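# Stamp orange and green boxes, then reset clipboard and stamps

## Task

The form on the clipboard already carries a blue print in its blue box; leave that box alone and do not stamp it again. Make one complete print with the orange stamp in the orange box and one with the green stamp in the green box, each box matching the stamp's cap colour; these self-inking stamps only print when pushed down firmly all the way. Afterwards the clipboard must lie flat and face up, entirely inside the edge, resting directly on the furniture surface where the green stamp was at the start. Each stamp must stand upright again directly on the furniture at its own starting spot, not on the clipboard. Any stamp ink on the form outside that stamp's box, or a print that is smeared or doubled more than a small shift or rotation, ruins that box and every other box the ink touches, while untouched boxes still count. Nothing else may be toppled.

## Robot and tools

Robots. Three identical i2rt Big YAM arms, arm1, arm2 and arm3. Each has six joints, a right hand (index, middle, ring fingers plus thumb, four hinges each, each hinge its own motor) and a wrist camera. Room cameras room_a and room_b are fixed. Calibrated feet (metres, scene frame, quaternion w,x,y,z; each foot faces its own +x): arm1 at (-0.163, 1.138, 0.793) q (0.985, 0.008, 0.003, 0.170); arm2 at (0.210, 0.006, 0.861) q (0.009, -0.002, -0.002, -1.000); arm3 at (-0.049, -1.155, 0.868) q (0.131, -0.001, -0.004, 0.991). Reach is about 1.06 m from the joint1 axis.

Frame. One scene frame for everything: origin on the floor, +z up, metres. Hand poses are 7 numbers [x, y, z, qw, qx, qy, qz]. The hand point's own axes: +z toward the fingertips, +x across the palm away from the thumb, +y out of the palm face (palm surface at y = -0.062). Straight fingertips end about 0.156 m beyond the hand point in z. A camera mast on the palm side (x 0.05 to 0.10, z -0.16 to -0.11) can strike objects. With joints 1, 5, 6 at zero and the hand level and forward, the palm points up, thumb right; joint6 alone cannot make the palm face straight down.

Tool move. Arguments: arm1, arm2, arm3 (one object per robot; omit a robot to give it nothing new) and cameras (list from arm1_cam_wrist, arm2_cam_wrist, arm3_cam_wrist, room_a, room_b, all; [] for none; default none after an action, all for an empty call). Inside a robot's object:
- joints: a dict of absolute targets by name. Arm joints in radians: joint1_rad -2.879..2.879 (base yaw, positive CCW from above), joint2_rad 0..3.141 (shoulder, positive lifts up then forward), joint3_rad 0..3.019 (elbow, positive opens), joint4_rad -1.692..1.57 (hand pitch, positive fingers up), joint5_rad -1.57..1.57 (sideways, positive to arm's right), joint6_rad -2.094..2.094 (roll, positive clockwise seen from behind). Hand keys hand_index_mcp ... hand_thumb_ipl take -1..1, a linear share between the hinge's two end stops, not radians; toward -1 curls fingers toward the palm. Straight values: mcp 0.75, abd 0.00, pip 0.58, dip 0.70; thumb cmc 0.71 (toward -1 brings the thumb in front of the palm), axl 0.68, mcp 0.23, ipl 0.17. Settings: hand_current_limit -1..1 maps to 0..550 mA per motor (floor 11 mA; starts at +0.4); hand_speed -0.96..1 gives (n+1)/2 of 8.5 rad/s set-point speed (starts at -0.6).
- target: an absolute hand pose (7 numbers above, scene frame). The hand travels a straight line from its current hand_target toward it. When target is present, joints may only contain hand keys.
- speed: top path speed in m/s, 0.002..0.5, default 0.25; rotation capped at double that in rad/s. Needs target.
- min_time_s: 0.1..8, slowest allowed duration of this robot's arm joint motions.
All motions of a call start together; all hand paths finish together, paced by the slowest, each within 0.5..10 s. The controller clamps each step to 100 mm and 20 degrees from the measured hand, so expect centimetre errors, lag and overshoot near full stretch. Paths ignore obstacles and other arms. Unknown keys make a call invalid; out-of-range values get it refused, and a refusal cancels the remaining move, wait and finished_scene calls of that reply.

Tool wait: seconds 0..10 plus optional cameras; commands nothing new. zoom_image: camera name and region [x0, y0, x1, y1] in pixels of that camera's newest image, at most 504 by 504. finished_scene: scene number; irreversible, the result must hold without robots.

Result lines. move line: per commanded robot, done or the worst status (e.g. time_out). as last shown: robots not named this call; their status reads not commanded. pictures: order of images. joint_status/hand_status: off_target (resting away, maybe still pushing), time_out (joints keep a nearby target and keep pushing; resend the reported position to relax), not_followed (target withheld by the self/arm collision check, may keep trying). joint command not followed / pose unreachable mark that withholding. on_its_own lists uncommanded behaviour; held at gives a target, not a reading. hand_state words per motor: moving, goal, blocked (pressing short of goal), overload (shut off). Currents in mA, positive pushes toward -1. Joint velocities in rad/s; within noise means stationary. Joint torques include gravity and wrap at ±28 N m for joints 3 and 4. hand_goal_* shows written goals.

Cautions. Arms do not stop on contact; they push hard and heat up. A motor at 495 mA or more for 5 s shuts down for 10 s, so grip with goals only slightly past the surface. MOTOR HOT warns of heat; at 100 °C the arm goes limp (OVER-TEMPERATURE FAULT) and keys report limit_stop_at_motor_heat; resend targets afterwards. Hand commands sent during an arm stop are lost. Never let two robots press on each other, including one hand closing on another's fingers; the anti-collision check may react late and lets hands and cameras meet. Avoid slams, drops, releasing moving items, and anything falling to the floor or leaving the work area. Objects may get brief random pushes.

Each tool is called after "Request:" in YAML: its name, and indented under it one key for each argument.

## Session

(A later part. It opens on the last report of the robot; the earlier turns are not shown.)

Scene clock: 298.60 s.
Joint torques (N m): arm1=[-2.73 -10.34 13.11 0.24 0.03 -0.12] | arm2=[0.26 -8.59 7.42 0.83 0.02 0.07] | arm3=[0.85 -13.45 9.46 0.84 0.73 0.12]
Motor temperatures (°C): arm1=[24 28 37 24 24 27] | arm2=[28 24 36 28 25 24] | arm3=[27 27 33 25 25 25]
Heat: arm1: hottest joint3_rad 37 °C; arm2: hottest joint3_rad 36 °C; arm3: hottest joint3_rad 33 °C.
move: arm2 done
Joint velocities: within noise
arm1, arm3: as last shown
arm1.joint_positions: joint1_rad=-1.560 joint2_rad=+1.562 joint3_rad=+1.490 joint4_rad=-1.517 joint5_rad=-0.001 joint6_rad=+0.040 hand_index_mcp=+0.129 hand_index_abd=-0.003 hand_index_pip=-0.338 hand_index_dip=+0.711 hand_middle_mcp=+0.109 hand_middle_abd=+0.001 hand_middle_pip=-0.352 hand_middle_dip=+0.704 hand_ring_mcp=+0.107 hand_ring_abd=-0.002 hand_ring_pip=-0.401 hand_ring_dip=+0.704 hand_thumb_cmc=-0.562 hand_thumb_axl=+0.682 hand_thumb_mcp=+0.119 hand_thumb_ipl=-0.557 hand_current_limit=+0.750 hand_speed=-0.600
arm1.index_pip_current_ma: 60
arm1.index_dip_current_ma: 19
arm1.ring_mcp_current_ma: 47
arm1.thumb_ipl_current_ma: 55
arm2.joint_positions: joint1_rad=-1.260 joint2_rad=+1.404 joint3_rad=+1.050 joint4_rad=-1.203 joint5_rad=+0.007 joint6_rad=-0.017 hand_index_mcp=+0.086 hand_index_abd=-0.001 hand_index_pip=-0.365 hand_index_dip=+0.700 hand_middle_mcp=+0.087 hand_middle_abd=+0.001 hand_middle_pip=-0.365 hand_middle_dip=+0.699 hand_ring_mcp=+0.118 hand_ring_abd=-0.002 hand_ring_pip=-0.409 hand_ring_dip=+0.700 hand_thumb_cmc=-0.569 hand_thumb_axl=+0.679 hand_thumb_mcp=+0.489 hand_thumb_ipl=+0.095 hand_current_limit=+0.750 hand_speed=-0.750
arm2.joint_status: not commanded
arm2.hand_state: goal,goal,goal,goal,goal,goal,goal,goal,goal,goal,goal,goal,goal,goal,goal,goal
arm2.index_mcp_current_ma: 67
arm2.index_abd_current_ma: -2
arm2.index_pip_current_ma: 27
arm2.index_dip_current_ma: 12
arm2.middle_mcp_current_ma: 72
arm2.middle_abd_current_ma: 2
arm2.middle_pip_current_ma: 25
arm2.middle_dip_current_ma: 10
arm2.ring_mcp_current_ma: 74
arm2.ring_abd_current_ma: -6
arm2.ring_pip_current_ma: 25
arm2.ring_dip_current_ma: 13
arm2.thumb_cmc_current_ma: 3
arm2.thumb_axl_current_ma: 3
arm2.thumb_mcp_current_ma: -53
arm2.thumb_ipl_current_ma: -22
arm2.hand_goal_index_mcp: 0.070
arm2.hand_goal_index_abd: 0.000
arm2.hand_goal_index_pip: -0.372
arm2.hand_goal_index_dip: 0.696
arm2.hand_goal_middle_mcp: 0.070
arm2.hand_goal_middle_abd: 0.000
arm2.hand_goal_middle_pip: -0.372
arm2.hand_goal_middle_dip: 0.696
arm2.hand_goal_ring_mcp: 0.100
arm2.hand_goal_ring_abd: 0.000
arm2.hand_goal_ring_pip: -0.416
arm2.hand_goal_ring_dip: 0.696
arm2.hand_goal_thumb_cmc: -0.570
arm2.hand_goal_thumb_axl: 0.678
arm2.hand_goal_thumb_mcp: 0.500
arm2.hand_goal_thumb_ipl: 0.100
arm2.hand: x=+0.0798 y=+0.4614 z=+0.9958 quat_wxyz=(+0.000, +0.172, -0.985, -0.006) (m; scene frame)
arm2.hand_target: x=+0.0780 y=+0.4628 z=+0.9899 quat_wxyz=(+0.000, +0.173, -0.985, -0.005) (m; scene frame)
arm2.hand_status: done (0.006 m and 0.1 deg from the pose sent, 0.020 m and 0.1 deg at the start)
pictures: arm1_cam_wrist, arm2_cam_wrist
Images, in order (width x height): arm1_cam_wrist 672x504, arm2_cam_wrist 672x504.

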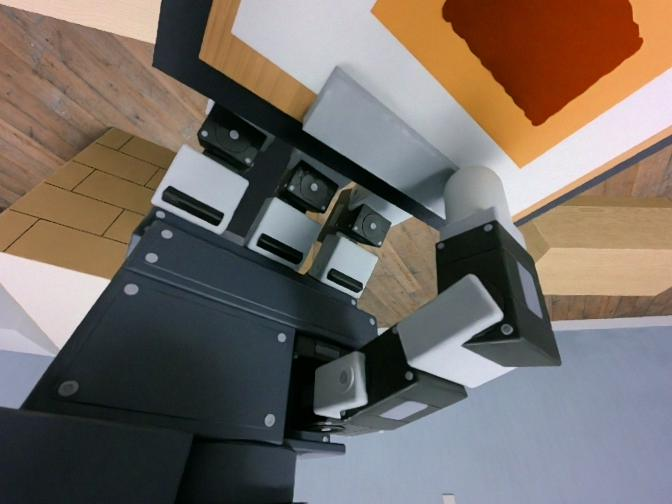

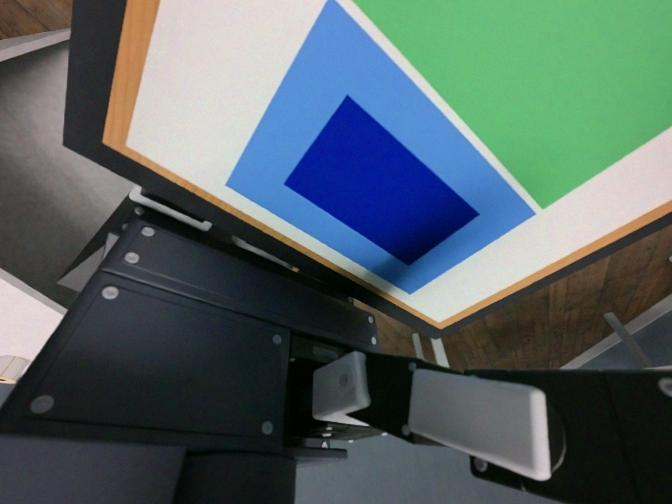

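Request:
move:
  arm2: {"target": [0.1180, 0.3510, 0.984, 0.0, 0.1725, -0.985, -0.005], "speed": 0.07}
  cameras: ["arm1_cam_wrist", "arm2_cam_wrist", "room_a", "room_b"]

Scene clock: 301.10 s.
Joint torques (N m): arm1=[-2.78 -10.34 13.12 0.25 0.03 -0.11] | arm2=[-0.15 -5.77 7.54 -0.01 0.01 0.01] | arm3=[0.85 -13.39 9.47 0.85 0.73 0.12]
Motor temperatures (°C): arm1=[24 28 37 24 24 26] | arm2=[28 24 36 28 25 24] | arm3=[27 27 33 25 25 25]
Heat: arm1: hottest joint3_rad 37 °C; arm2: hottest joint3_rad 36 °C; arm3: hottest joint3_rad 33 °C.
move: arm2 done
Joint velocities: within noise
arm1, arm3: as last shown
arm2.joint_positions: joint1_rad=-1.260 joint2_rad=+1.098 joint3_rad=+0.756 joint4_rad=-1.210 joint5_rad=+0.007 joint6_rad=-0.017 hand_index_mcp=+0.085 hand_index_abd=-0.001 hand_index_pip=-0.365 hand_index_dip=+0.699 hand_middle_mcp=+0.086 hand_middle_abd=+0.001 hand_middle_pip=-0.365 hand_middle_dip=+0.699 hand_ring_mcp=+0.116 hand_ring_abd=-0.002 hand_ring_pip=-0.409 hand_ring_dip=+0.700 hand_thumb_cmc=-0.569 hand_thumb_axl=+0.679 hand_thumb_mcp=+0.490 hand_thumb_ipl=+0.096 hand_current_limit=+0.750 hand_speed=-0.750
arm2.joint_status: not commanded
arm2.hand_state: goal,goal,goal,goal,goal,goal,goal,goal,goal,goal,goal,goal,goal,goal,goal,goal
arm2.index_mcp_current_ma: 62
arm2.index_abd_current_ma: -2
arm2.index_pip_current_ma: 26
arm2.index_dip_current_ma: 12
arm2.middle_mcp_current_ma: 67
arm2.middle_abd_current_ma: 2
arm2.middle_pip_current_ma: 24
arm2.middle_dip_current_ma: 10
arm2.ring_mcp_current_ma: 68
arm2.ring_abd_current_ma: -6
arm2.ring_pip_current_ma: 24
arm2.ring_dip_current_ma: 13
arm2.thumb_cmc_current_ma: 3
arm2.thumb_axl_current_ma: 3
arm2.thumb_mcp_current_ma: -52
arm2.thumb_ipl_current_ma: -21
arm2.hand_goal_index_mcp: 0.070
arm2.hand_goal_index_abd: 0.000
arm2.hand_goal_index_pip: -0.372
arm2.hand_goal_index_dip: 0.696
arm2.hand_goal_middle_mcp: 0.070
arm2.hand_goal_middle_abd: 0.000
arm2.hand_goal_middle_pip: -0.372
arm2.hand_goal_middle_dip: 0.696
arm2.hand_goal_ring_mcp: 0.100
arm2.hand_goal_ring_abd: 0.000
arm2.hand_goal_ring_pip: -0.416
arm2.hand_goal_ring_dip: 0.696
arm2.hand_goal_thumb_cmc: -0.570
arm2.hand_goal_thumb_axl: 0.678
arm2.hand_goal_thumb_mcp: 0.500
arm2.hand_goal_thumb_ipl: 0.100
arm2.hand: x=+0.1163 y=+0.3541 z=+0.9844 quat_wxyz=(+0.001, +0.172, -0.985, -0.008) (m; scene frame)
arm2.hand_target: x=+0.1179 y=+0.3509 z=+0.9840 quat_wxyz=(+0.000, +0.173, -0.985, -0.005) (m; scene frame)
arm2.hand_status: done (0.004 m and 0.4 deg from the pose sent, 0.117 m and 0.1 deg at the start)
pictures: arm1_cam_wrist, arm2_cam_wrist, room_a, room_b
Images, in order (width x height): arm1_cam_wrist 672x504, arm2_cam_wrist 672x504, room_a 672x504, room_b 672x504.

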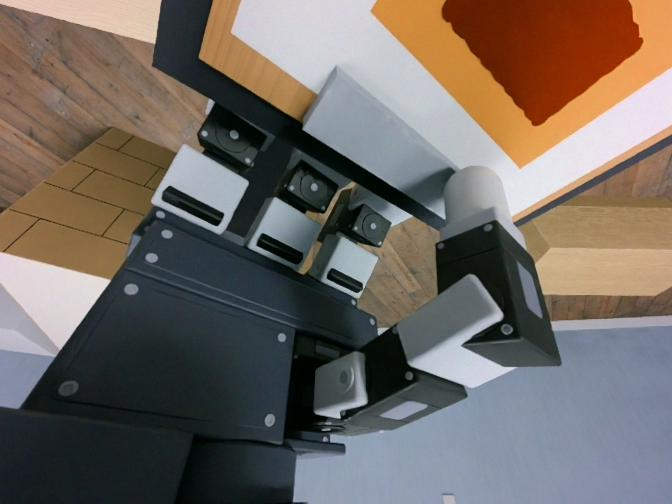

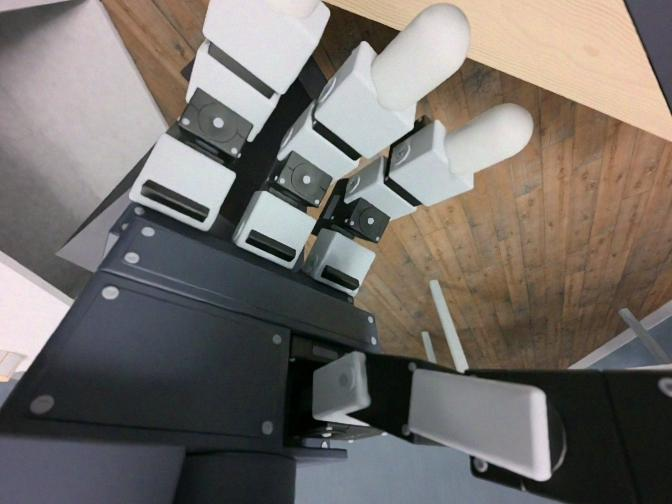

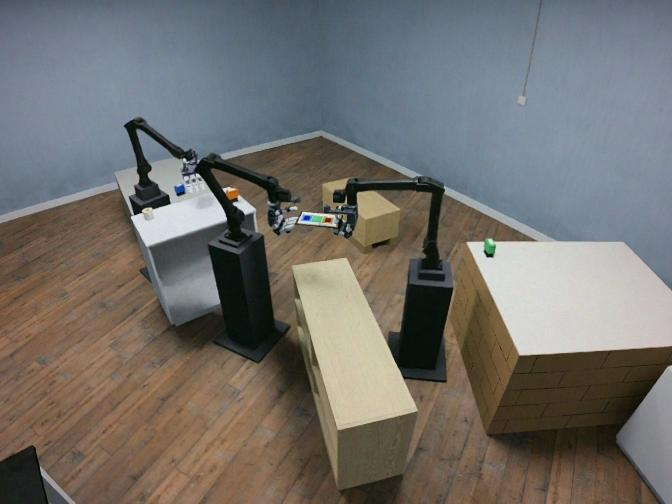

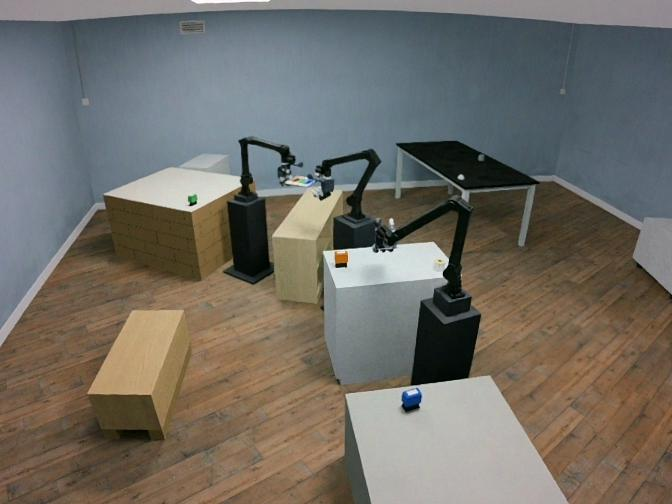

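Request:
zoom_image:
  camera: "arm1_cam_wrist"
  region: [0, 90, 200, 370]

Request:
zoom_image:
  camera: "room_a"
  region: [330, 150, 672, 450]

Request:
zoom_image:
  camera: "room_b"
  region: [80, 110, 400, 320]

Scaled by 1.800 from the camera's 672x504 image, which has a finer 960x720 frame.

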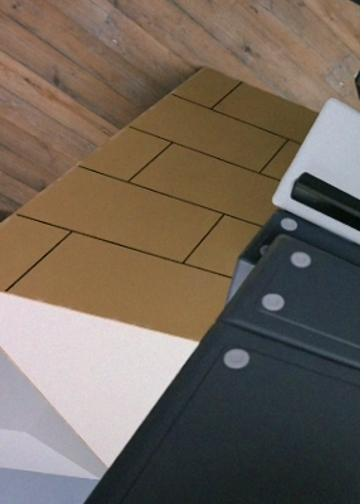

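Scaled by 1.474 from the camera's 672x504 image, which has a finer 960x720 frame.

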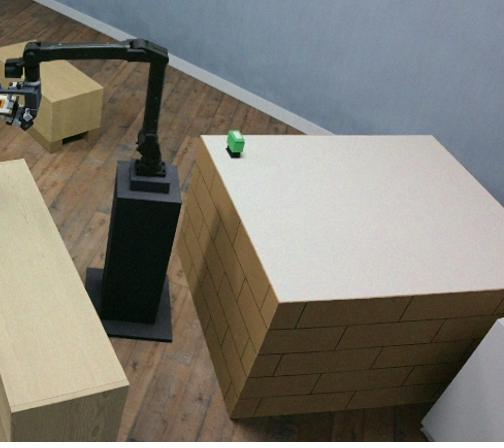

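Scaled by 1.575 from the camera's 672x504 image, which has a finer 960x720 frame.

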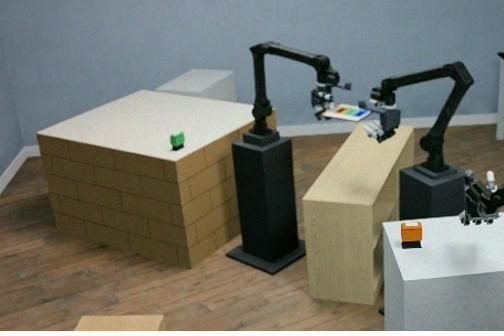

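Request:
move:
  arm1: {"joints": {"joint1_rad": 0.1}, "min_time_s": 6}
  cameras: ["arm1_cam_wrist", "room_a"]

Scene clock: 309.47 s.
Joint torques (N m): arm1=[-0.79 -10.11 13.15 0.39 0.07 -0.12] | arm2=[-0.21 -5.71 7.53 0.01 0.02 0.01] | arm3=[0.85 -13.45 9.46 0.84 0.73 0.12]
Motor temperatures (°C): arm1=[24 28 38 24 24 26] | arm2=[28 24 35 28 25 24] | arm3=[27 27 33 25 25 25]
Heat: arm1: hottest joint3_rad 38 °C; arm2: hottest joint3_rad 35 °C; arm3: hottest joint3_rad 33 °C.
move: arm1 done
Joint velocities: within noise
arm1.joint_positions: joint1_rad=+0.098 joint2_rad=+1.562 joint3_rad=+1.490 joint4_rad=-1.517 joint5_rad=-0.002 joint6_rad=+0.040 hand_index_mcp=+0.129 hand_index_abd=-0.004 hand_index_pip=-0.338 hand_index_dip=+0.712 hand_middle_mcp=+0.108 hand_middle_abd=+0.001 hand_middle_pip=-0.352 hand_middle_dip=+0.705 hand_ring_mcp=+0.106 hand_ring_abd=-0.002 hand_ring_pip=-0.403 hand_ring_dip=+0.702 hand_thumb_cmc=-0.562 hand_thumb_axl=+0.682 hand_thumb_mcp=+0.119 hand_thumb_ipl=-0.556 hand_current_limit=+0.750 hand_speed=-0.600
arm1.joint_status: all done
arm1.hand_state: blocked,goal,blocked,goal,blocked,goal,blocked,goal,blocked,goal,goal,goal,goal,goal,blocked,blocked
arm1.index_mcp_current_ma: 286
arm1.index_abd_current_ma: -2
arm1.index_pip_current_ma: 62
arm1.index_dip_current_ma: 20
arm1.middle_mcp_current_ma: 196
arm1.middle_abd_current_ma: 0
arm1.middle_pip_current_ma: 29
arm1.middle_dip_current_ma: 9
arm1.ring_mcp_current_ma: 44
arm1.ring_abd_current_ma: -1
arm1.ring_pip_current_ma: 16
arm1.ring_dip_current_ma: 6
arm1.thumb_cmc_current_ma: 8
arm1.thumb_axl_current_ma: 4
arm1.thumb_mcp_current_ma: 481
arm1.thumb_ipl_current_ma: 57
arm1.hand_goal_index_mcp: 0.036
arm1.hand_goal_index_abd: 0.000
arm1.hand_goal_index_pip: -0.372
arm1.hand_goal_index_dip: 0.696
arm1.hand_goal_middle_mcp: 0.036
arm1.hand_goal_middle_abd: 0.000
arm1.hand_goal_middle_pip: -0.372
arm1.hand_goal_middle_dip: 0.696
arm1.hand_goal_ring_mcp: 0.080
arm1.hand_goal_ring_abd: 0.000
arm1.hand_goal_ring_pip: -0.416
arm1.hand_goal_ring_dip: 0.696
arm1.hand_goal_thumb_cmc: -0.570
arm1.hand_goal_thumb_axl: 0.678
arm1.hand_goal_thumb_mcp: -0.030
arm1.hand_goal_thumb_ipl: -0.580
arm1.hand: x=+0.3443 y=+1.3434 z=+1.0250 quat_wxyz=(-0.013, +0.553, +0.833, -0.004) (m; scene frame)
arm1.hand_target: x=+0.3548 y=+1.3501 z=+1.0422 quat_wxyz=(-0.004, +0.549, +0.836, +0.012) (m; scene frame)
arm1.hand_status: not commanded
arm2: as last shown
arm3.joint_positions: joint1_rad=-0.908 joint2_rad=+1.495 joint3_rad=+0.802 joint4_rad=-0.169 joint5_rad=+0.720 joint6_rad=+0.668 hand_index_mcp=+0.759 hand_index_abd=+0.000 hand_index_pip=+0.577 hand_index_dip=+0.694 hand_middle_mcp=+0.760 hand_middle_abd=+0.000 hand_middle_pip=+0.577 hand_middle_dip=+0.694 hand_ring_mcp=+0.759 hand_ring_abd=-0.001 hand_ring_pip=+0.575 hand_ring_dip=+0.694 hand_thumb_cmc=-0.569 hand_thumb_axl=+0.680 hand_thumb_mcp=+0.169 hand_thumb_ipl=+0.167 hand_current_limit=+0.400 hand_speed=-0.600
arm3.joint_status: not commanded
arm3.hand_state: goal,goal,goal,goal,goal,goal,goal,goal,goal,goal,goal,goal,goal,goal,goal,goal
arm3.index_mcp_current_ma: 11
arm3.index_abd_current_ma: 0
arm3.index_pip_current_ma: -1
arm3.index_dip_current_ma: -4
arm3.middle_mcp_current_ma: 14
arm3.middle_abd_current_ma: 0
arm3.middle_pip_current_ma: -1
arm3.middle_dip_current_ma: -4
arm3.ring_mcp_current_ma: 13
arm3.ring_abd_current_ma: -2
arm3.ring_pip_current_ma: -1
arm3.ring_dip_current_ma: -4
arm3.thumb_cmc_current_ma: 1
arm3.thumb_axl_current_ma: 5
arm3.thumb_mcp_current_ma: -2
arm3.thumb_ipl_current_ma: -2
arm3.hand_goal_index_mcp: 0.754
arm3.hand_goal_index_abd: 0.000
arm3.hand_goal_index_pip: 0.578
arm3.hand_goal_index_dip: 0.696
arm3.hand_goal_middle_mcp: 0.754
arm3.hand_goal_middle_abd: 0.000
arm3.hand_goal_middle_pip: 0.578
arm3.hand_goal_middle_dip: 0.696
arm3.hand_goal_ring_mcp: 0.754
arm3.hand_goal_ring_abd: 0.000
arm3.hand_goal_ring_pip: 0.576
arm3.hand_goal_ring_dip: 0.696
arm3.hand_goal_thumb_cmc: -0.570
arm3.hand_goal_thumb_axl: 0.678
arm3.hand_goal_thumb_mcp: 0.170
arm3.hand_goal_thumb_ipl: 0.168
arm3.hand: x=-0.0883 y=-0.6328 z=+1.0548 quat_wxyz=(+0.120, +0.238, +0.852, +0.451) (m; scene frame)
arm3.hand_target: x=-0.0900 y=-0.6350 z=+1.0500 quat_wxyz=(+0.123, +0.237, +0.855, +0.445) (m; scene frame)
arm3.hand_status: not commanded
pictures: arm1_cam_wrist, room_a
Images, in order (width x height): arm1_cam_wrist 672x504, room_a 672x504.

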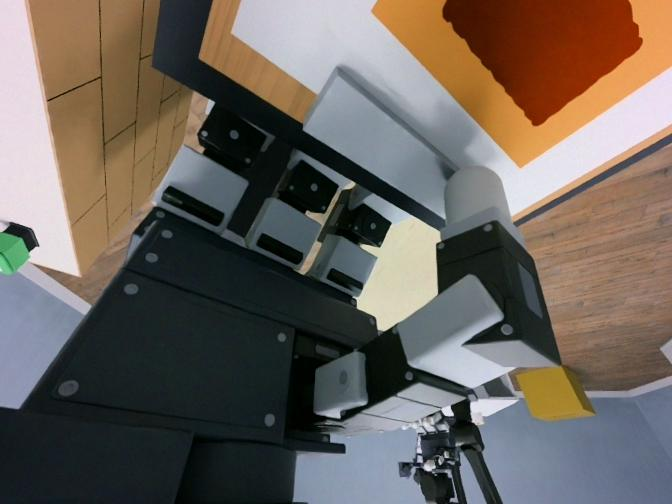

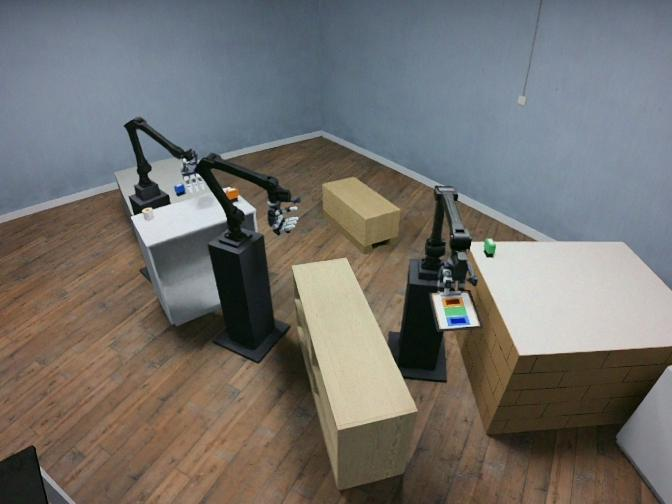

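Request:
move:
  arm1: {"joints": {"joint1_rad": 1.75}, "min_time_s": 6}
  cameras: ["arm1_cam_wrist", "room_a", "room_b"]

Scene clock: 317.13 s.
Joint torques (N m): arm1=[-1.38 -9.88 13.19 0.35 0.08 -0.11] | arm2=[-0.21 -5.77 7.53 -0.02 0.01 0.01] | arm3=[0.79 -13.45 9.47 0.85 0.73 0.12]
Motor temperatures (°C): arm1=[24 28 38 24 24 26] | arm2=[28 23 35 28 25 24] | arm3=[27 27 33 25 25 25]
Heat: arm1: hottest joint3_rad 38 °C; arm2: hottest joint3_rad 35 °C; arm3: hottest joint3_rad 33 °C.
move: arm1 done
Joint velocities: within noise
arm1.joint_positions: joint1_rad=+1.748 joint2_rad=+1.562 joint3_rad=+1.490 joint4_rad=-1.518 joint5_rad=-0.003 joint6_rad=+0.040 hand_index_mcp=+0.129 hand_index_abd=-0.004 hand_index_pip=-0.336 hand_index_dip=+0.713 hand_middle_mcp=+0.108 hand_middle_abd=+0.001 hand_middle_pip=-0.352 hand_middle_dip=+0.705 hand_ring_mcp=+0.106 hand_ring_abd=-0.002 hand_ring_pip=-0.403 hand_ring_dip=+0.702 hand_thumb_cmc=-0.562 hand_thumb_axl=+0.682 hand_thumb_mcp=+0.118 hand_thumb_ipl=-0.556 hand_current_limit=+0.750 hand_speed=-0.600
arm1.joint_status: all done
arm1.hand_state: blocked,goal,blocked,goal,blocked,goal,blocked,goal,blocked,goal,goal,goal,goal,goal,blocked,blocked
arm1.index_mcp_current_ma: 286
arm1.index_abd_current_ma: -2
arm1.index_pip_current_ma: 66
arm1.index_dip_current_ma: 23
arm1.middle_mcp_current_ma: 198
arm1.middle_abd_current_ma: 0
arm1.middle_pip_current_ma: 29
arm1.middle_dip_current_ma: 9
arm1.ring_mcp_current_ma: 45
arm1.ring_abd_current_ma: -1
arm1.ring_pip_current_ma: 15
arm1.ring_dip_current_ma: 6
arm1.thumb_cmc_current_ma: 8
arm1.thumb_axl_current_ma: 4
arm1.thumb_mcp_current_ma: 481
arm1.thumb_ipl_current_ma: 57
arm1.hand_goal_index_mcp: 0.036
arm1.hand_goal_index_abd: 0.000
arm1.hand_goal_index_pip: -0.372
arm1.hand_goal_index_dip: 0.696
arm1.hand_goal_middle_mcp: 0.036
arm1.hand_goal_middle_abd: 0.000
arm1.hand_goal_middle_pip: -0.372
arm1.hand_goal_middle_dip: 0.696
arm1.hand_goal_ring_mcp: 0.080
arm1.hand_goal_ring_abd: 0.000
arm1.hand_goal_ring_pip: -0.416
arm1.hand_goal_ring_dip: 0.696
arm1.hand_goal_thumb_cmc: -0.570
arm1.hand_goal_thumb_axl: 0.678
arm1.hand_goal_thumb_mcp: -0.030
arm1.hand_goal_thumb_ipl: -0.580
arm1.hand: x=-0.4103 y=+1.6218 z=+1.0348 quat_wxyz=(-0.001, -0.238, +0.971, -0.002) (m; scene frame)
arm1.hand_target: x=-0.4177 y=+1.6316 z=+1.0522 quat_wxyz=(-0.005, -0.242, +0.970, +0.016) (m; scene frame)
arm1.hand_status: not commanded
arm2, arm3: as last shown
pictures: arm1_cam_wrist, room_a, room_b
Images, in order (width x height): arm1_cam_wrist 672x504, room_a 672x504, room_b 672x504.

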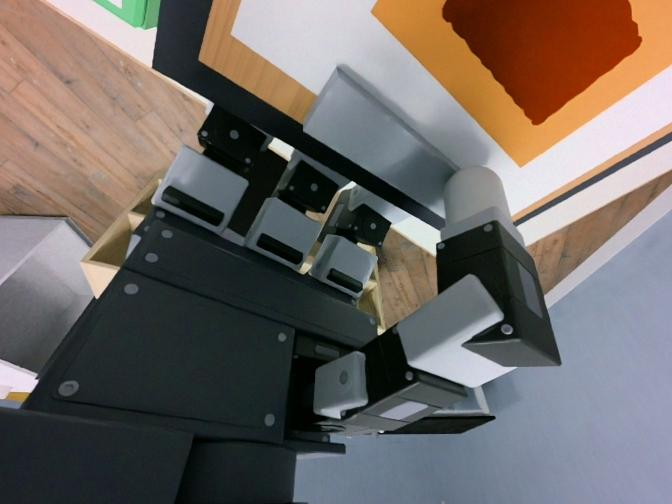

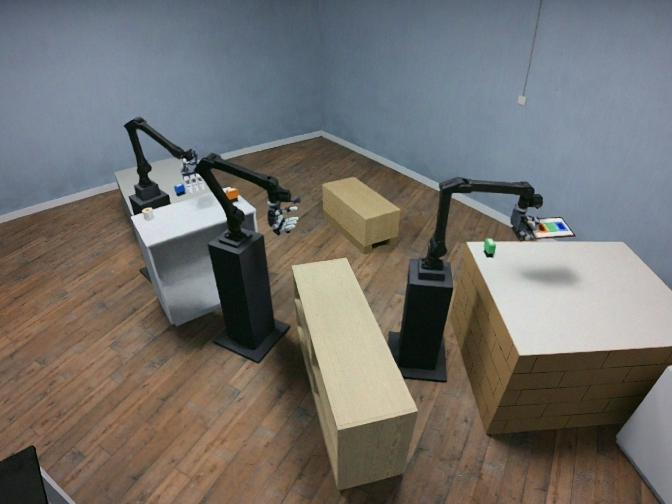

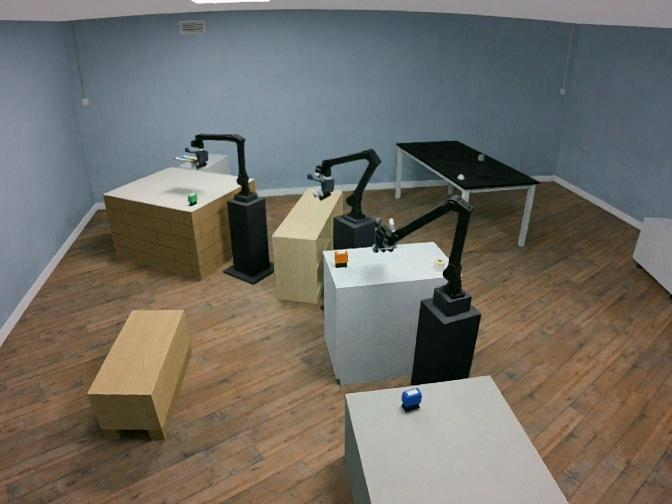

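Request:
move:
  arm1: {"joints": {"joint1_rad": 0.76, "joint6_rad": -1.02}, "min_time_s": 6}
  cameras: ["arm1_cam_wrist", "room_a"]

Scene clock: 326.73 s.
Joint torques (N m): arm1=[-2.02 -9.93 13.08 0.2 -0.35 -0.21] | arm2=[-0.21 -5.71 7.54 -0.01 0.01 0.01] | arm3=[0.85 -13.39 9.46 0.85 0.74 0.12]
Motor temperatures (°C): arm1=[24 28 38 24 24 26] | arm2=[28 23 34 28 25 24] | arm3=[26 27 33 25 25 25]
Heat: arm1: hottest joint3_rad 38 °C; arm2: hottest joint3_rad 34 °C; arm3: hottest joint3_rad 33 °C.
move: arm1 done
Joint velocities: within noise
arm1.joint_positions: joint1_rad=+0.768 joint2_rad=+1.562 joint3_rad=+1.490 joint4_rad=-1.518 joint5_rad=+0.001 joint6_rad=-1.002 hand_index_mcp=+0.129 hand_index_abd=-0.004 hand_index_pip=-0.336 hand_index_dip=+0.713 hand_middle_mcp=+0.108 hand_middle_abd=+0.001 hand_middle_pip=-0.352 hand_middle_dip=+0.705 hand_ring_mcp=+0.105 hand_ring_abd=-0.002 hand_ring_pip=-0.404 hand_ring_dip=+0.702 hand_thumb_cmc=-0.562 hand_thumb_axl=+0.682 hand_thumb_mcp=+0.118 hand_thumb_ipl=-0.556 hand_current_limit=+0.750 hand_speed=-0.600
arm1.joint_status: all done
arm1.hand_state: blocked,goal,blocked,goal,blocked,goal,blocked,goal,blocked,goal,goal,goal,goal,goal,blocked,blocked
arm1.index_mcp_current_ma: 286
arm1.index_abd_current_ma: -2
arm1.index_pip_current_ma: 66
arm1.index_dip_current_ma: 23
arm1.middle_mcp_current_ma: 198
arm1.middle_abd_current_ma: 0
arm1.middle_pip_current_ma: 29
arm1.middle_dip_current_ma: 9
arm1.ring_mcp_current_ma: 44
arm1.ring_abd_current_ma: -1
arm1.ring_pip_current_ma: 14
arm1.ring_dip_current_ma: 5
arm1.thumb_cmc_current_ma: 9
arm1.thumb_axl_current_ma: 4
arm1.thumb_mcp_current_ma: 481
arm1.thumb_ipl_current_ma: 57
arm1.hand_goal_index_mcp: 0.036
arm1.hand_goal_index_abd: 0.000
arm1.hand_goal_index_pip: -0.372
arm1.hand_goal_index_dip: 0.696
arm1.hand_goal_middle_mcp: 0.036
arm1.hand_goal_middle_abd: 0.000
arm1.hand_goal_middle_pip: -0.372
arm1.hand_goal_middle_dip: 0.696
arm1.hand_goal_ring_mcp: 0.080
arm1.hand_goal_ring_abd: 0.000
arm1.hand_goal_ring_pip: -0.416
arm1.hand_goal_ring_dip: 0.696
arm1.hand_goal_thumb_cmc: -0.570
arm1.hand_goal_thumb_axl: 0.678
arm1.hand_goal_thumb_mcp: -0.030
arm1.hand_goal_thumb_ipl: -0.580
arm1.hand: x=+0.0204 y=+1.6329 z=+1.0320 quat_wxyz=(-0.008, -0.267, +0.964, +0.000) (m; scene frame)
arm1.hand_target: x=+0.0280 y=+1.6419 z=+1.0488 quat_wxyz=(+0.003, -0.272, +0.962, +0.015) (m; scene frame)
arm1.hand_status: not commanded
arm2, arm3: as last shown
pictures: arm1_cam_wrist, room_a
Images, in order (width x height): arm1_cam_wrist 672x504, room_a 672x504.

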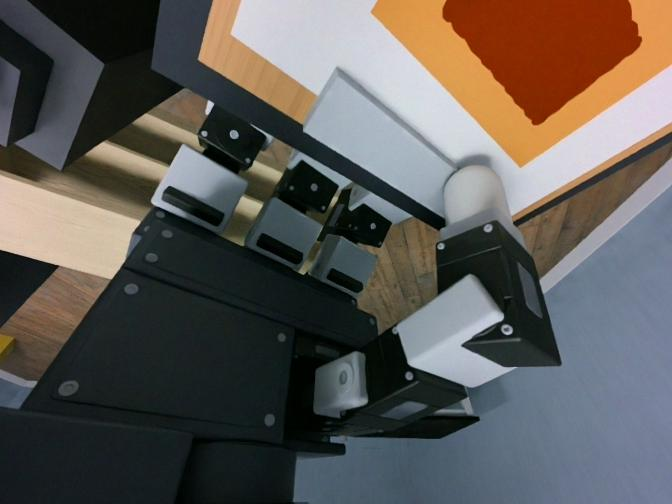

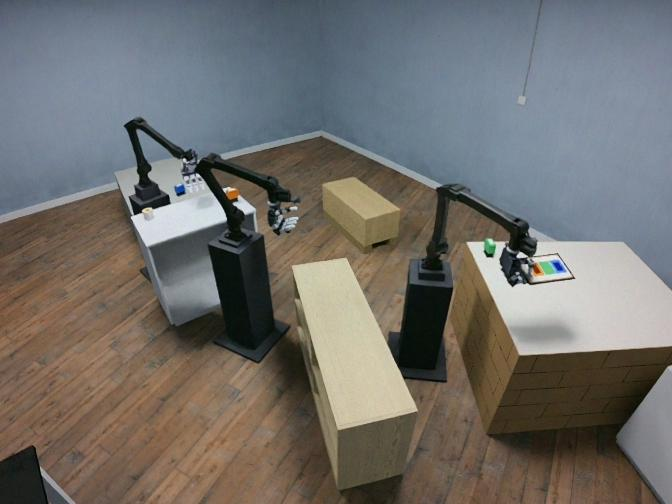

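Request:
move:
  cameras: ["all"]

Scene clock: 327.83 s.
Joint torques (N m): arm1=[-1.96 -9.88 13.04 0.23 -0.36 -0.21] | arm2=[-0.21 -5.71 7.53 -0.01 0.01 0.01] | arm3=[0.85 -13.45 9.46 0.85 0.73 0.12]
Motor temperatures (°C): arm1=[24 28 38 24 24 26] | arm2=[28 23 34 28 25 24] | arm3=[26 27 33 25 25 25]
Heat: arm1: hottest joint3_rad 38 °C; arm2: hottest joint3_rad 34 °C; arm3: hottest joint3_rad 33 °C.
Joint velocities: within noise
arm1.joint_positions: joint1_rad=+0.768 joint2_rad=+1.562 joint3_rad=+1.490 joint4_rad=-1.518 joint5_rad=+0.001 joint6_rad=-1.003 hand_index_mcp=+0.129 hand_index_abd=-0.004 hand_index_pip=-0.336 hand_index_dip=+0.713 hand_middle_mcp=+0.108 hand_middle_abd=+0.001 hand_middle_pip=-0.352 hand_middle_dip=+0.705 hand_ring_mcp=+0.105 hand_ring_abd=-0.002 hand_ring_pip=-0.404 hand_ring_dip=+0.702 hand_thumb_cmc=-0.562 hand_thumb_axl=+0.682 hand_thumb_mcp=+0.118 hand_thumb_ipl=-0.556 hand_current_limit=+0.750 hand_speed=-0.600
arm1.joint_status: all done
arm1.hand_state: blocked,goal,blocked,goal,blocked,goal,blocked,goal,blocked,goal,goal,goal,goal,goal,blocked,blocked
arm1.index_mcp_current_ma: 286
arm1.index_abd_current_ma: -2
arm1.index_pip_current_ma: 66
arm1.index_dip_current_ma: 23
arm1.middle_mcp_current_ma: 198
arm1.middle_abd_current_ma: 0
arm1.middle_pip_current_ma: 29
arm1.middle_dip_current_ma: 9
arm1.ring_mcp_current_ma: 44
arm1.ring_abd_current_ma: -1
arm1.ring_pip_current_ma: 14
arm1.ring_dip_current_ma: 5
arm1.thumb_cmc_current_ma: 9
arm1.thumb_axl_current_ma: 4
arm1.thumb_mcp_current_ma: 481
arm1.thumb_ipl_current_ma: 57
arm1.hand_goal_index_mcp: 0.036
arm1.hand_goal_index_abd: 0.000
arm1.hand_goal_index_pip: -0.372
arm1.hand_goal_index_dip: 0.696
arm1.hand_goal_middle_mcp: 0.036
arm1.hand_goal_middle_abd: 0.000
arm1.hand_goal_middle_pip: -0.372
arm1.hand_goal_middle_dip: 0.696
arm1.hand_goal_ring_mcp: 0.080
arm1.hand_goal_ring_abd: 0.000
arm1.hand_goal_ring_pip: -0.416
arm1.hand_goal_ring_dip: 0.696
arm1.hand_goal_thumb_cmc: -0.570
arm1.hand_goal_thumb_axl: 0.678
arm1.hand_goal_thumb_mcp: -0.030
arm1.hand_goal_thumb_ipl: -0.580
arm1.hand: x=+0.0204 y=+1.6329 z=+1.0320 quat_wxyz=(-0.008, -0.268, +0.964, +0.000) (m; scene frame)
arm1.hand_target: x=+0.0280 y=+1.6419 z=+1.0488 quat_wxyz=(+0.003, -0.272, +0.962, +0.015) (m; scene frame)
arm1.hand_status: not commanded
arm2.joint_positions: joint1_rad=-1.260 joint2_rad=+1.098 joint3_rad=+0.756 joint4_rad=-1.210 joint5_rad=+0.007 joint6_rad=-0.017 hand_index_mcp=+0.085 hand_index_abd=-0.001 hand_index_pip=-0.365 hand_index_dip=+0.699 hand_middle_mcp=+0.086 hand_middle_abd=+0.001 hand_middle_pip=-0.365 hand_middle_dip=+0.699 hand_ring_mcp=+0.116 hand_ring_abd=-0.002 hand_ring_pip=-0.409 hand_ring_dip=+0.700 hand_thumb_cmc=-0.569 hand_thumb_axl=+0.679 hand_thumb_mcp=+0.490 hand_thumb_ipl=+0.096 hand_current_limit=+0.750 hand_speed=-0.750
arm2.joint_status: not commanded
arm2.hand_state: goal,goal,goal,goal,goal,goal,goal,goal,goal,goal,goal,goal,goal,goal,goal,goal
arm2.index_mcp_current_ma: 62
arm2.index_abd_current_ma: -2
arm2.index_pip_current_ma: 26
arm2.index_dip_current_ma: 12
arm2.middle_mcp_current_ma: 67
arm2.middle_abd_current_ma: 2
arm2.middle_pip_current_ma: 24
arm2.middle_dip_current_ma: 10
arm2.ring_mcp_current_ma: 68
arm2.ring_abd_current_ma: -6
arm2.ring_pip_current_ma: 24
arm2.ring_dip_current_ma: 13
arm2.thumb_cmc_current_ma: 3
arm2.thumb_axl_current_ma: 3
arm2.thumb_mcp_current_ma: -52
arm2.thumb_ipl_current_ma: -21
arm2.hand_goal_index_mcp: 0.070
arm2.hand_goal_index_abd: 0.000
arm2.hand_goal_index_pip: -0.372
arm2.hand_goal_index_dip: 0.696
arm2.hand_goal_middle_mcp: 0.070
arm2.hand_goal_middle_abd: 0.000
arm2.hand_goal_middle_pip: -0.372
arm2.hand_goal_middle_dip: 0.696
arm2.hand_goal_ring_mcp: 0.100
arm2.hand_goal_ring_abd: 0.000
arm2.hand_goal_ring_pip: -0.416
arm2.hand_goal_ring_dip: 0.696
arm2.hand_goal_thumb_cmc: -0.570
arm2.hand_goal_thumb_axl: 0.678
arm2.hand_goal_thumb_mcp: 0.500
arm2.hand_goal_thumb_ipl: 0.100
arm2.hand: x=+0.1163 y=+0.3541 z=+0.9844 quat_wxyz=(+0.001, +0.172, -0.985, -0.008) (m; scene frame)
arm2.hand_target: x=+0.1179 y=+0.3509 z=+0.9840 quat_wxyz=(+0.000, +0.173, -0.985, -0.005) (m; scene frame)
arm2.hand_status: not commanded
arm3.joint_positions: joint1_rad=-0.908 joint2_rad=+1.495 joint3_rad=+0.802 joint4_rad=-0.169 joint5_rad=+0.720 joint6_rad=+0.668 hand_index_mcp=+0.759 hand_index_abd=+0.000 hand_index_pip=+0.577 hand_index_dip=+0.694 hand_middle_mcp=+0.760 hand_middle_abd=+0.000 hand_middle_pip=+0.577 hand_middle_dip=+0.694 hand_ring_mcp=+0.759 hand_ring_abd=-0.001 hand_ring_pip=+0.575 hand_ring_dip=+0.694 hand_thumb_cmc=-0.569 hand_thumb_axl=+0.680 hand_thumb_mcp=+0.169 hand_thumb_ipl=+0.167 hand_current_limit=+0.400 hand_speed=-0.600
arm3.joint_status: not commanded
arm3.hand_state: goal,goal,goal,goal,goal,goal,goal,goal,goal,goal,goal,goal,goal,goal,goal,goal
arm3.index_mcp_current_ma: 11
arm3.index_abd_current_ma: 0
arm3.index_pip_current_ma: -1
arm3.index_dip_current_ma: -4
arm3.middle_mcp_current_ma: 14
arm3.middle_abd_current_ma: 0
arm3.middle_pip_current_ma: -1
arm3.middle_dip_current_ma: -4
arm3.ring_mcp_current_ma: 13
arm3.ring_abd_current_ma: -2
arm3.ring_pip_current_ma: -1
arm3.ring_dip_current_ma: -4
arm3.thumb_cmc_current_ma: 1
arm3.thumb_axl_current_ma: 5
arm3.thumb_mcp_current_ma: -2
arm3.thumb_ipl_current_ma: -2
arm3.hand_goal_index_mcp: 0.754
arm3.hand_goal_index_abd: 0.000
arm3.hand_goal_index_pip: 0.578
arm3.hand_goal_index_dip: 0.696
arm3.hand_goal_middle_mcp: 0.754
arm3.hand_goal_middle_abd: 0.000
arm3.hand_goal_middle_pip: 0.578
arm3.hand_goal_middle_dip: 0.696
arm3.hand_goal_ring_mcp: 0.754
arm3.hand_goal_ring_abd: 0.000
arm3.hand_goal_ring_pip: 0.576
arm3.hand_goal_ring_dip: 0.696
arm3.hand_goal_thumb_cmc: -0.570
arm3.hand_goal_thumb_axl: 0.678
arm3.hand_goal_thumb_mcp: 0.170
arm3.hand_goal_thumb_ipl: 0.168
arm3.hand: x=-0.0883 y=-0.6328 z=+1.0548 quat_wxyz=(+0.120, +0.238, +0.852, +0.451) (m; scene frame)
arm3.hand_target: x=-0.0900 y=-0.6350 z=+1.0500 quat_wxyz=(+0.123, +0.237, +0.855, +0.445) (m; scene frame)
arm3.hand_status: not commanded
pictures: arm1_cam_wrist, arm2_cam_wrist, arm3_cam_wrist, room_a, room_b
Images, in order (width x height): arm1_cam_wrist 672x504, arm2_cam_wrist 672x504, arm3_cam_wrist 672x504, room_a 672x504, room_b 672x504.

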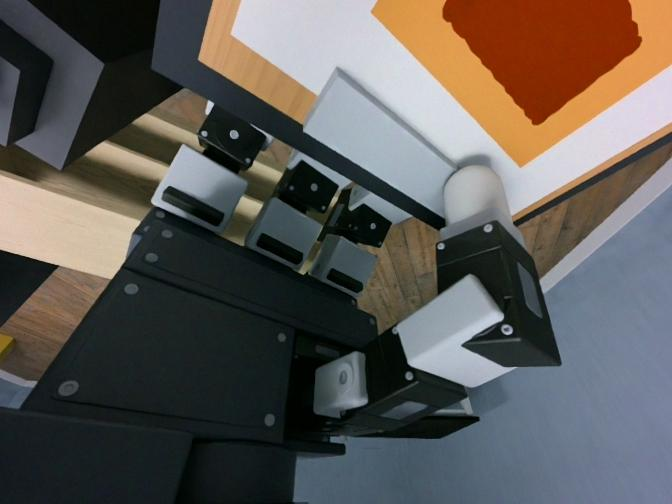

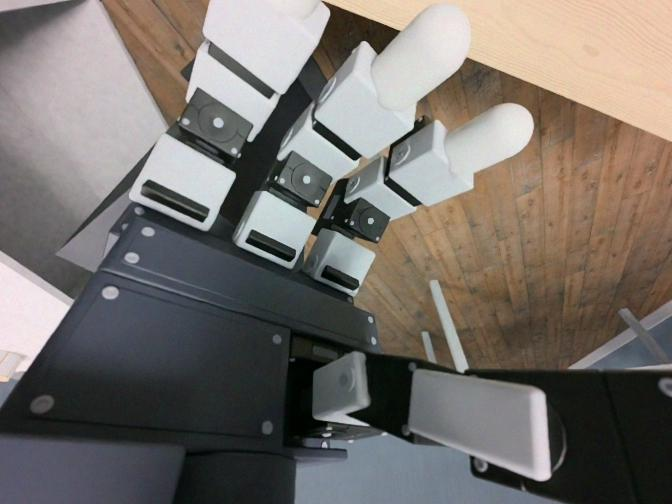

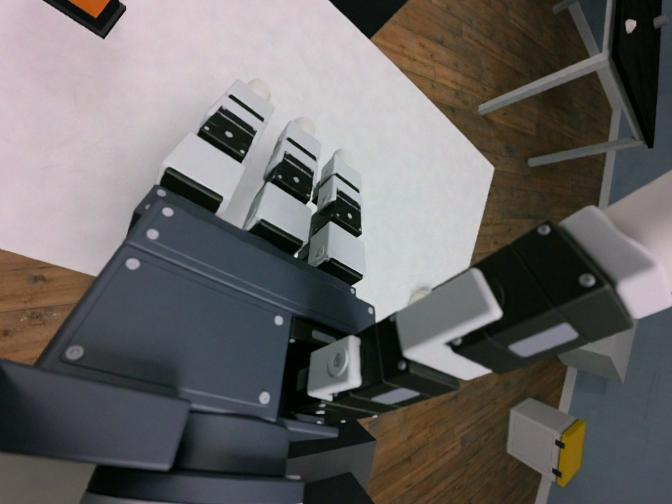

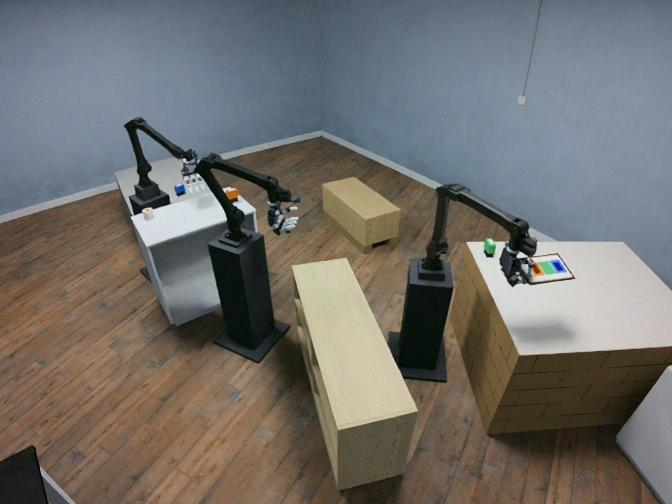

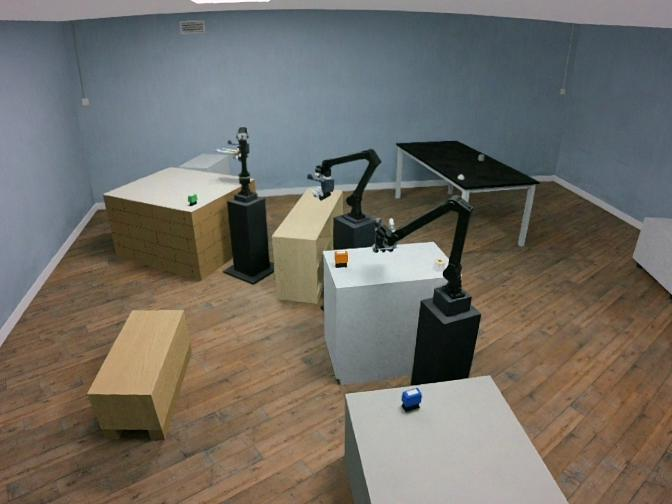

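Request:
zoom_image:
  camera: "room_a"
  region: [400, 160, 672, 440]

Request:
zoom_image:
  camera: "arm1_cam_wrist"
  region: [0, 100, 336, 400]

Scaled by 1.800 from the camera's 672x504 image, which has a finer 960x720 frame.

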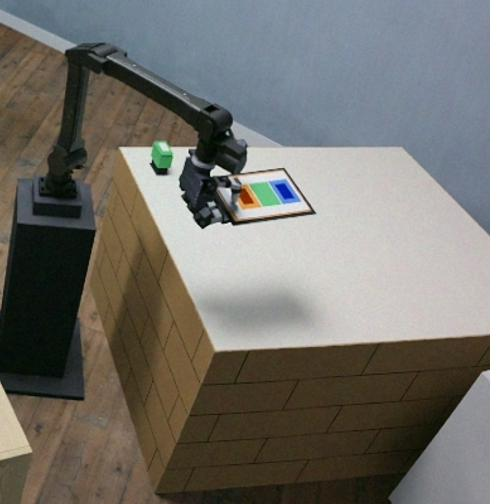

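Scaled by 1.500 from the camera's 672x504 image, which has a finer 960x720 frame.

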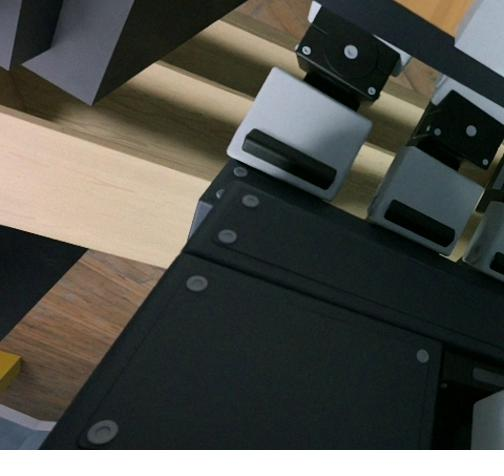

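Request:
move:
  arm1: {"target": [0.001, 1.5245, 1.0488, 0.003, -0.272, 0.962, 0.015], "speed": 0.1}
  cameras: ["arm1_cam_wrist", "room_a", "room_b"]

Request:
zoom_image:
  camera: "room_a"
  region: [440, 200, 672, 440]

Scene clock: 330.77 s.
Joint torques (N m): arm1=[-2.43 -8.18 9.74 0.38 -0.44 -0.21] | arm2=[-0.21 -5.77 7.54 0.01 0.02 0.01] | arm3=[0.85 -13.45 9.46 0.85 0.73 0.12]
Motor temperatures (°C): arm1=[24 28 38 24 24 26] | arm2=[28 23 34 28 25 24] | arm3=[26 27 33 25 25 25]
Heat: arm1: hottest joint3_rad 38 °C; arm2: hottest joint3_rad 34 °C; arm3: hottest joint3_rad 33 °C.
move: arm1 off_target
Joint velocities: within noise
arm1.joint_positions: joint1_rad=+0.691 joint2_rad=+1.283 joint3_rad=+1.221 joint4_rad=-1.518 joint5_rad=+0.002 joint6_rad=-1.084 hand_index_mcp=+0.129 hand_index_abd=-0.004 hand_index_pip=-0.336 hand_index_dip=+0.713 hand_middle_mcp=+0.108 hand_middle_abd=+0.001 hand_middle_pip=-0.352 hand_middle_dip=+0.705 hand_ring_mcp=+0.105 hand_ring_abd=-0.002 hand_ring_pip=-0.404 hand_ring_dip=+0.702 hand_thumb_cmc=-0.561 hand_thumb_axl=+0.682 hand_thumb_mcp=+0.115 hand_thumb_ipl=-0.555 hand_current_limit=+0.750 hand_speed=-0.600
arm1.joint_status: not commanded
arm1.hand_state: blocked,goal,blocked,goal,blocked,goal,blocked,goal,blocked,goal,goal,goal,goal,goal,blocked,blocked
arm1.index_mcp_current_ma: 286
arm1.index_abd_current_ma: -2
arm1.index_pip_current_ma: 67
arm1.index_dip_current_ma: 23
arm1.middle_mcp_current_ma: 198
arm1.middle_abd_current_ma: 0
arm1.middle_pip_current_ma: 29
arm1.middle_dip_current_ma: 9
arm1.ring_mcp_current_ma: 44
arm1.ring_abd_current_ma: -1
arm1.ring_pip_current_ma: 14
arm1.ring_dip_current_ma: 5
arm1.thumb_cmc_current_ma: 9
arm1.thumb_axl_current_ma: 4
arm1.thumb_mcp_current_ma: 481
arm1.thumb_ipl_current_ma: 60
arm1.hand_goal_index_mcp: 0.036
arm1.hand_goal_index_abd: 0.000
arm1.hand_goal_index_pip: -0.372
arm1.hand_goal_index_dip: 0.696
arm1.hand_goal_middle_mcp: 0.036
arm1.hand_goal_middle_abd: 0.000
arm1.hand_goal_middle_pip: -0.372
arm1.hand_goal_middle_dip: 0.696
arm1.hand_goal_ring_mcp: 0.080
arm1.hand_goal_ring_abd: 0.000
arm1.hand_goal_ring_pip: -0.416
arm1.hand_goal_ring_dip: 0.696
arm1.hand_goal_thumb_cmc: -0.570
arm1.hand_goal_thumb_axl: 0.678
arm1.hand_goal_thumb_mcp: -0.030
arm1.hand_goal_thumb_ipl: -0.580
arm1.hand: x=-0.0019 y=+1.5262 z=+1.0385 quat_wxyz=(-0.004, -0.270, +0.963, +0.004) (m; scene frame)
arm1.hand_target: x=+0.0010 y=+1.5245 z=+1.0487 quat_wxyz=(+0.003, -0.272, +0.962, +0.015) (m; scene frame)
arm1.hand_status: off_target (0.011 m and 1.5 deg from the pose sent, 0.111 m and 2.2 deg at the start)
arm2, arm3: as last shown
pictures: arm1_cam_wrist, room_a, room_b
Images, in order (width x height): arm1_cam_wrist 672x504, room_a 672x504, room_b 672x504.

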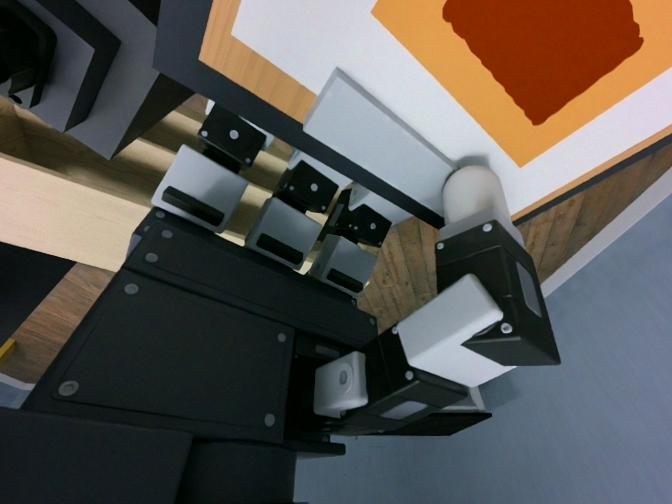

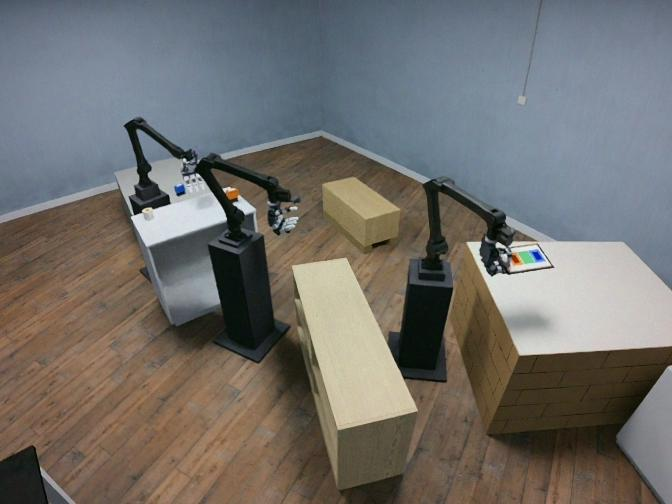

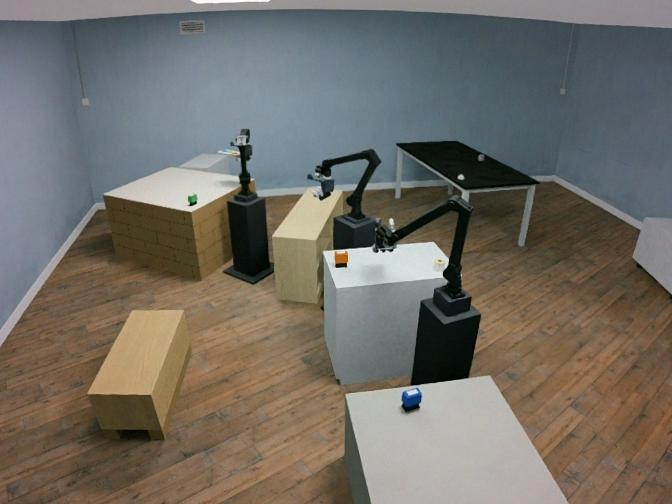

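Scaled by 2.100 from the camera's 672x504 image, which has a finer 960x720 frame.

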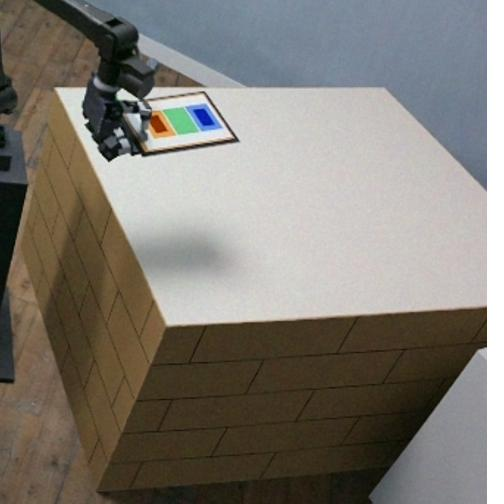

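Request:
move:
  arm1: {"target": [0.0035, 1.521, 0.9, 0.003, -0.272, 0.962, 0.012], "speed": 0.1}
  cameras: ["room_a"]

Request:
zoom_image:
  camera: "room_a"
  region: [440, 200, 640, 400]

Scene clock: 336.03 s.
Joint torques (N m): arm1=[-2.61 -6.71 9.06 0.94 -0.36 -0.2] | arm2=[-0.15 -5.77 7.53 -0.01 0.01 0.01] | arm3=[0.85 -13.45 9.47 0.85 0.73 0.12]
Motor temperatures (°C): arm1=[24 28 38 24 25 26] | arm2=[28 23 34 28 25 24] | arm3=[26 27 33 25 25 25]
Heat: arm1: hottest joint3_rad 38 °C; arm2: hottest joint3_rad 34 °C; arm3: hottest joint3_rad 33 °C.
move: arm1 done
Joint velocities: within noise
arm1.joint_positions: joint1_rad=+0.677 joint2_rad=+1.356 joint3_rad=+0.902 joint4_rad=-1.124 joint5_rad=+0.004 joint6_rad=-1.099 hand_index_mcp=+0.129 hand_index_abd=-0.004 hand_index_pip=-0.335 hand_index_dip=+0.713 hand_middle_mcp=+0.108 hand_middle_abd=+0.001 hand_middle_pip=-0.351 hand_middle_dip=+0.705 hand_ring_mcp=+0.105 hand_ring_abd=-0.002 hand_ring_pip=-0.404 hand_ring_dip=+0.702 hand_thumb_cmc=-0.561 hand_thumb_axl=+0.682 hand_thumb_mcp=+0.108 hand_thumb_ipl=-0.555 hand_current_limit=+0.750 hand_speed=-0.600
arm1.joint_status: not commanded
arm1.hand_state: blocked,goal,blocked,goal,blocked,goal,blocked,goal,blocked,goal,goal,goal,goal,goal,blocked,blocked
arm1.index_mcp_current_ma: 286
arm1.index_abd_current_ma: -2
arm1.index_pip_current_ma: 70
arm1.index_dip_current_ma: 24
arm1.middle_mcp_current_ma: 196
arm1.middle_abd_current_ma: 0
arm1.middle_pip_current_ma: 30
arm1.middle_dip_current_ma: 9
arm1.ring_mcp_current_ma: 43
arm1.ring_abd_current_ma: -1
arm1.ring_pip_current_ma: 14
arm1.ring_dip_current_ma: 5
arm1.thumb_cmc_current_ma: 9
arm1.thumb_axl_current_ma: 4
arm1.thumb_mcp_current_ma: 481
arm1.thumb_ipl_current_ma: 61
arm1.hand_goal_index_mcp: 0.036
arm1.hand_goal_index_abd: 0.000
arm1.hand_goal_index_pip: -0.372
arm1.hand_goal_index_dip: 0.696
arm1.hand_goal_middle_mcp: 0.036
arm1.hand_goal_middle_abd: 0.000
arm1.hand_goal_middle_pip: -0.372
arm1.hand_goal_middle_dip: 0.696
arm1.hand_goal_ring_mcp: 0.080
arm1.hand_goal_ring_abd: 0.000
arm1.hand_goal_ring_pip: -0.416
arm1.hand_goal_ring_dip: 0.696
arm1.hand_goal_thumb_cmc: -0.570
arm1.hand_goal_thumb_axl: 0.678
arm1.hand_goal_thumb_mcp: -0.030
arm1.hand_goal_thumb_ipl: -0.580
arm1.hand: x=-0.0037 y=+1.5173 z=+0.8966 quat_wxyz=(-0.003, -0.270, +0.963, +0.004) (m; scene frame)
arm1.hand_target: x=+0.0034 y=+1.5209 z=+0.9001 quat_wxyz=(+0.003, -0.272, +0.962, +0.012) (m; scene frame)
arm1.hand_status: done (0.009 m and 1.2 deg from the pose sent, 0.139 m and 1.2 deg at the start)
arm2, arm3: as last shown
pictures: room_a
Images, in order (width x height): room_a 672x504.

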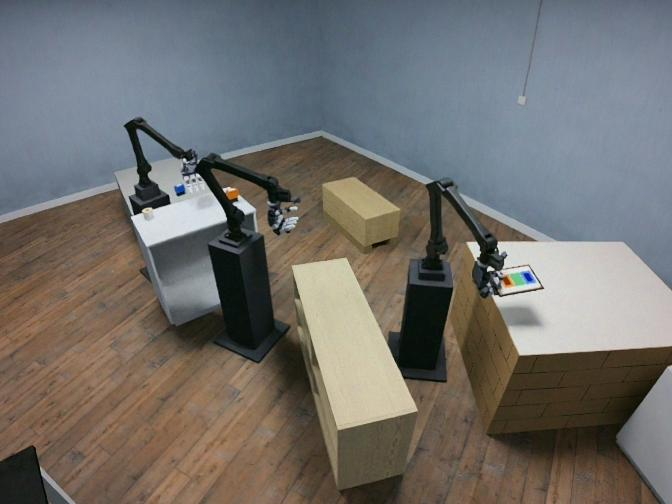

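Scaled by 2.520 from the camera's 672x504 image, which has a finer 960x720 frame.

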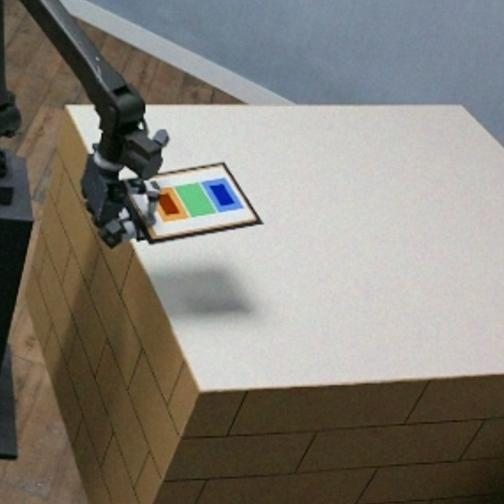

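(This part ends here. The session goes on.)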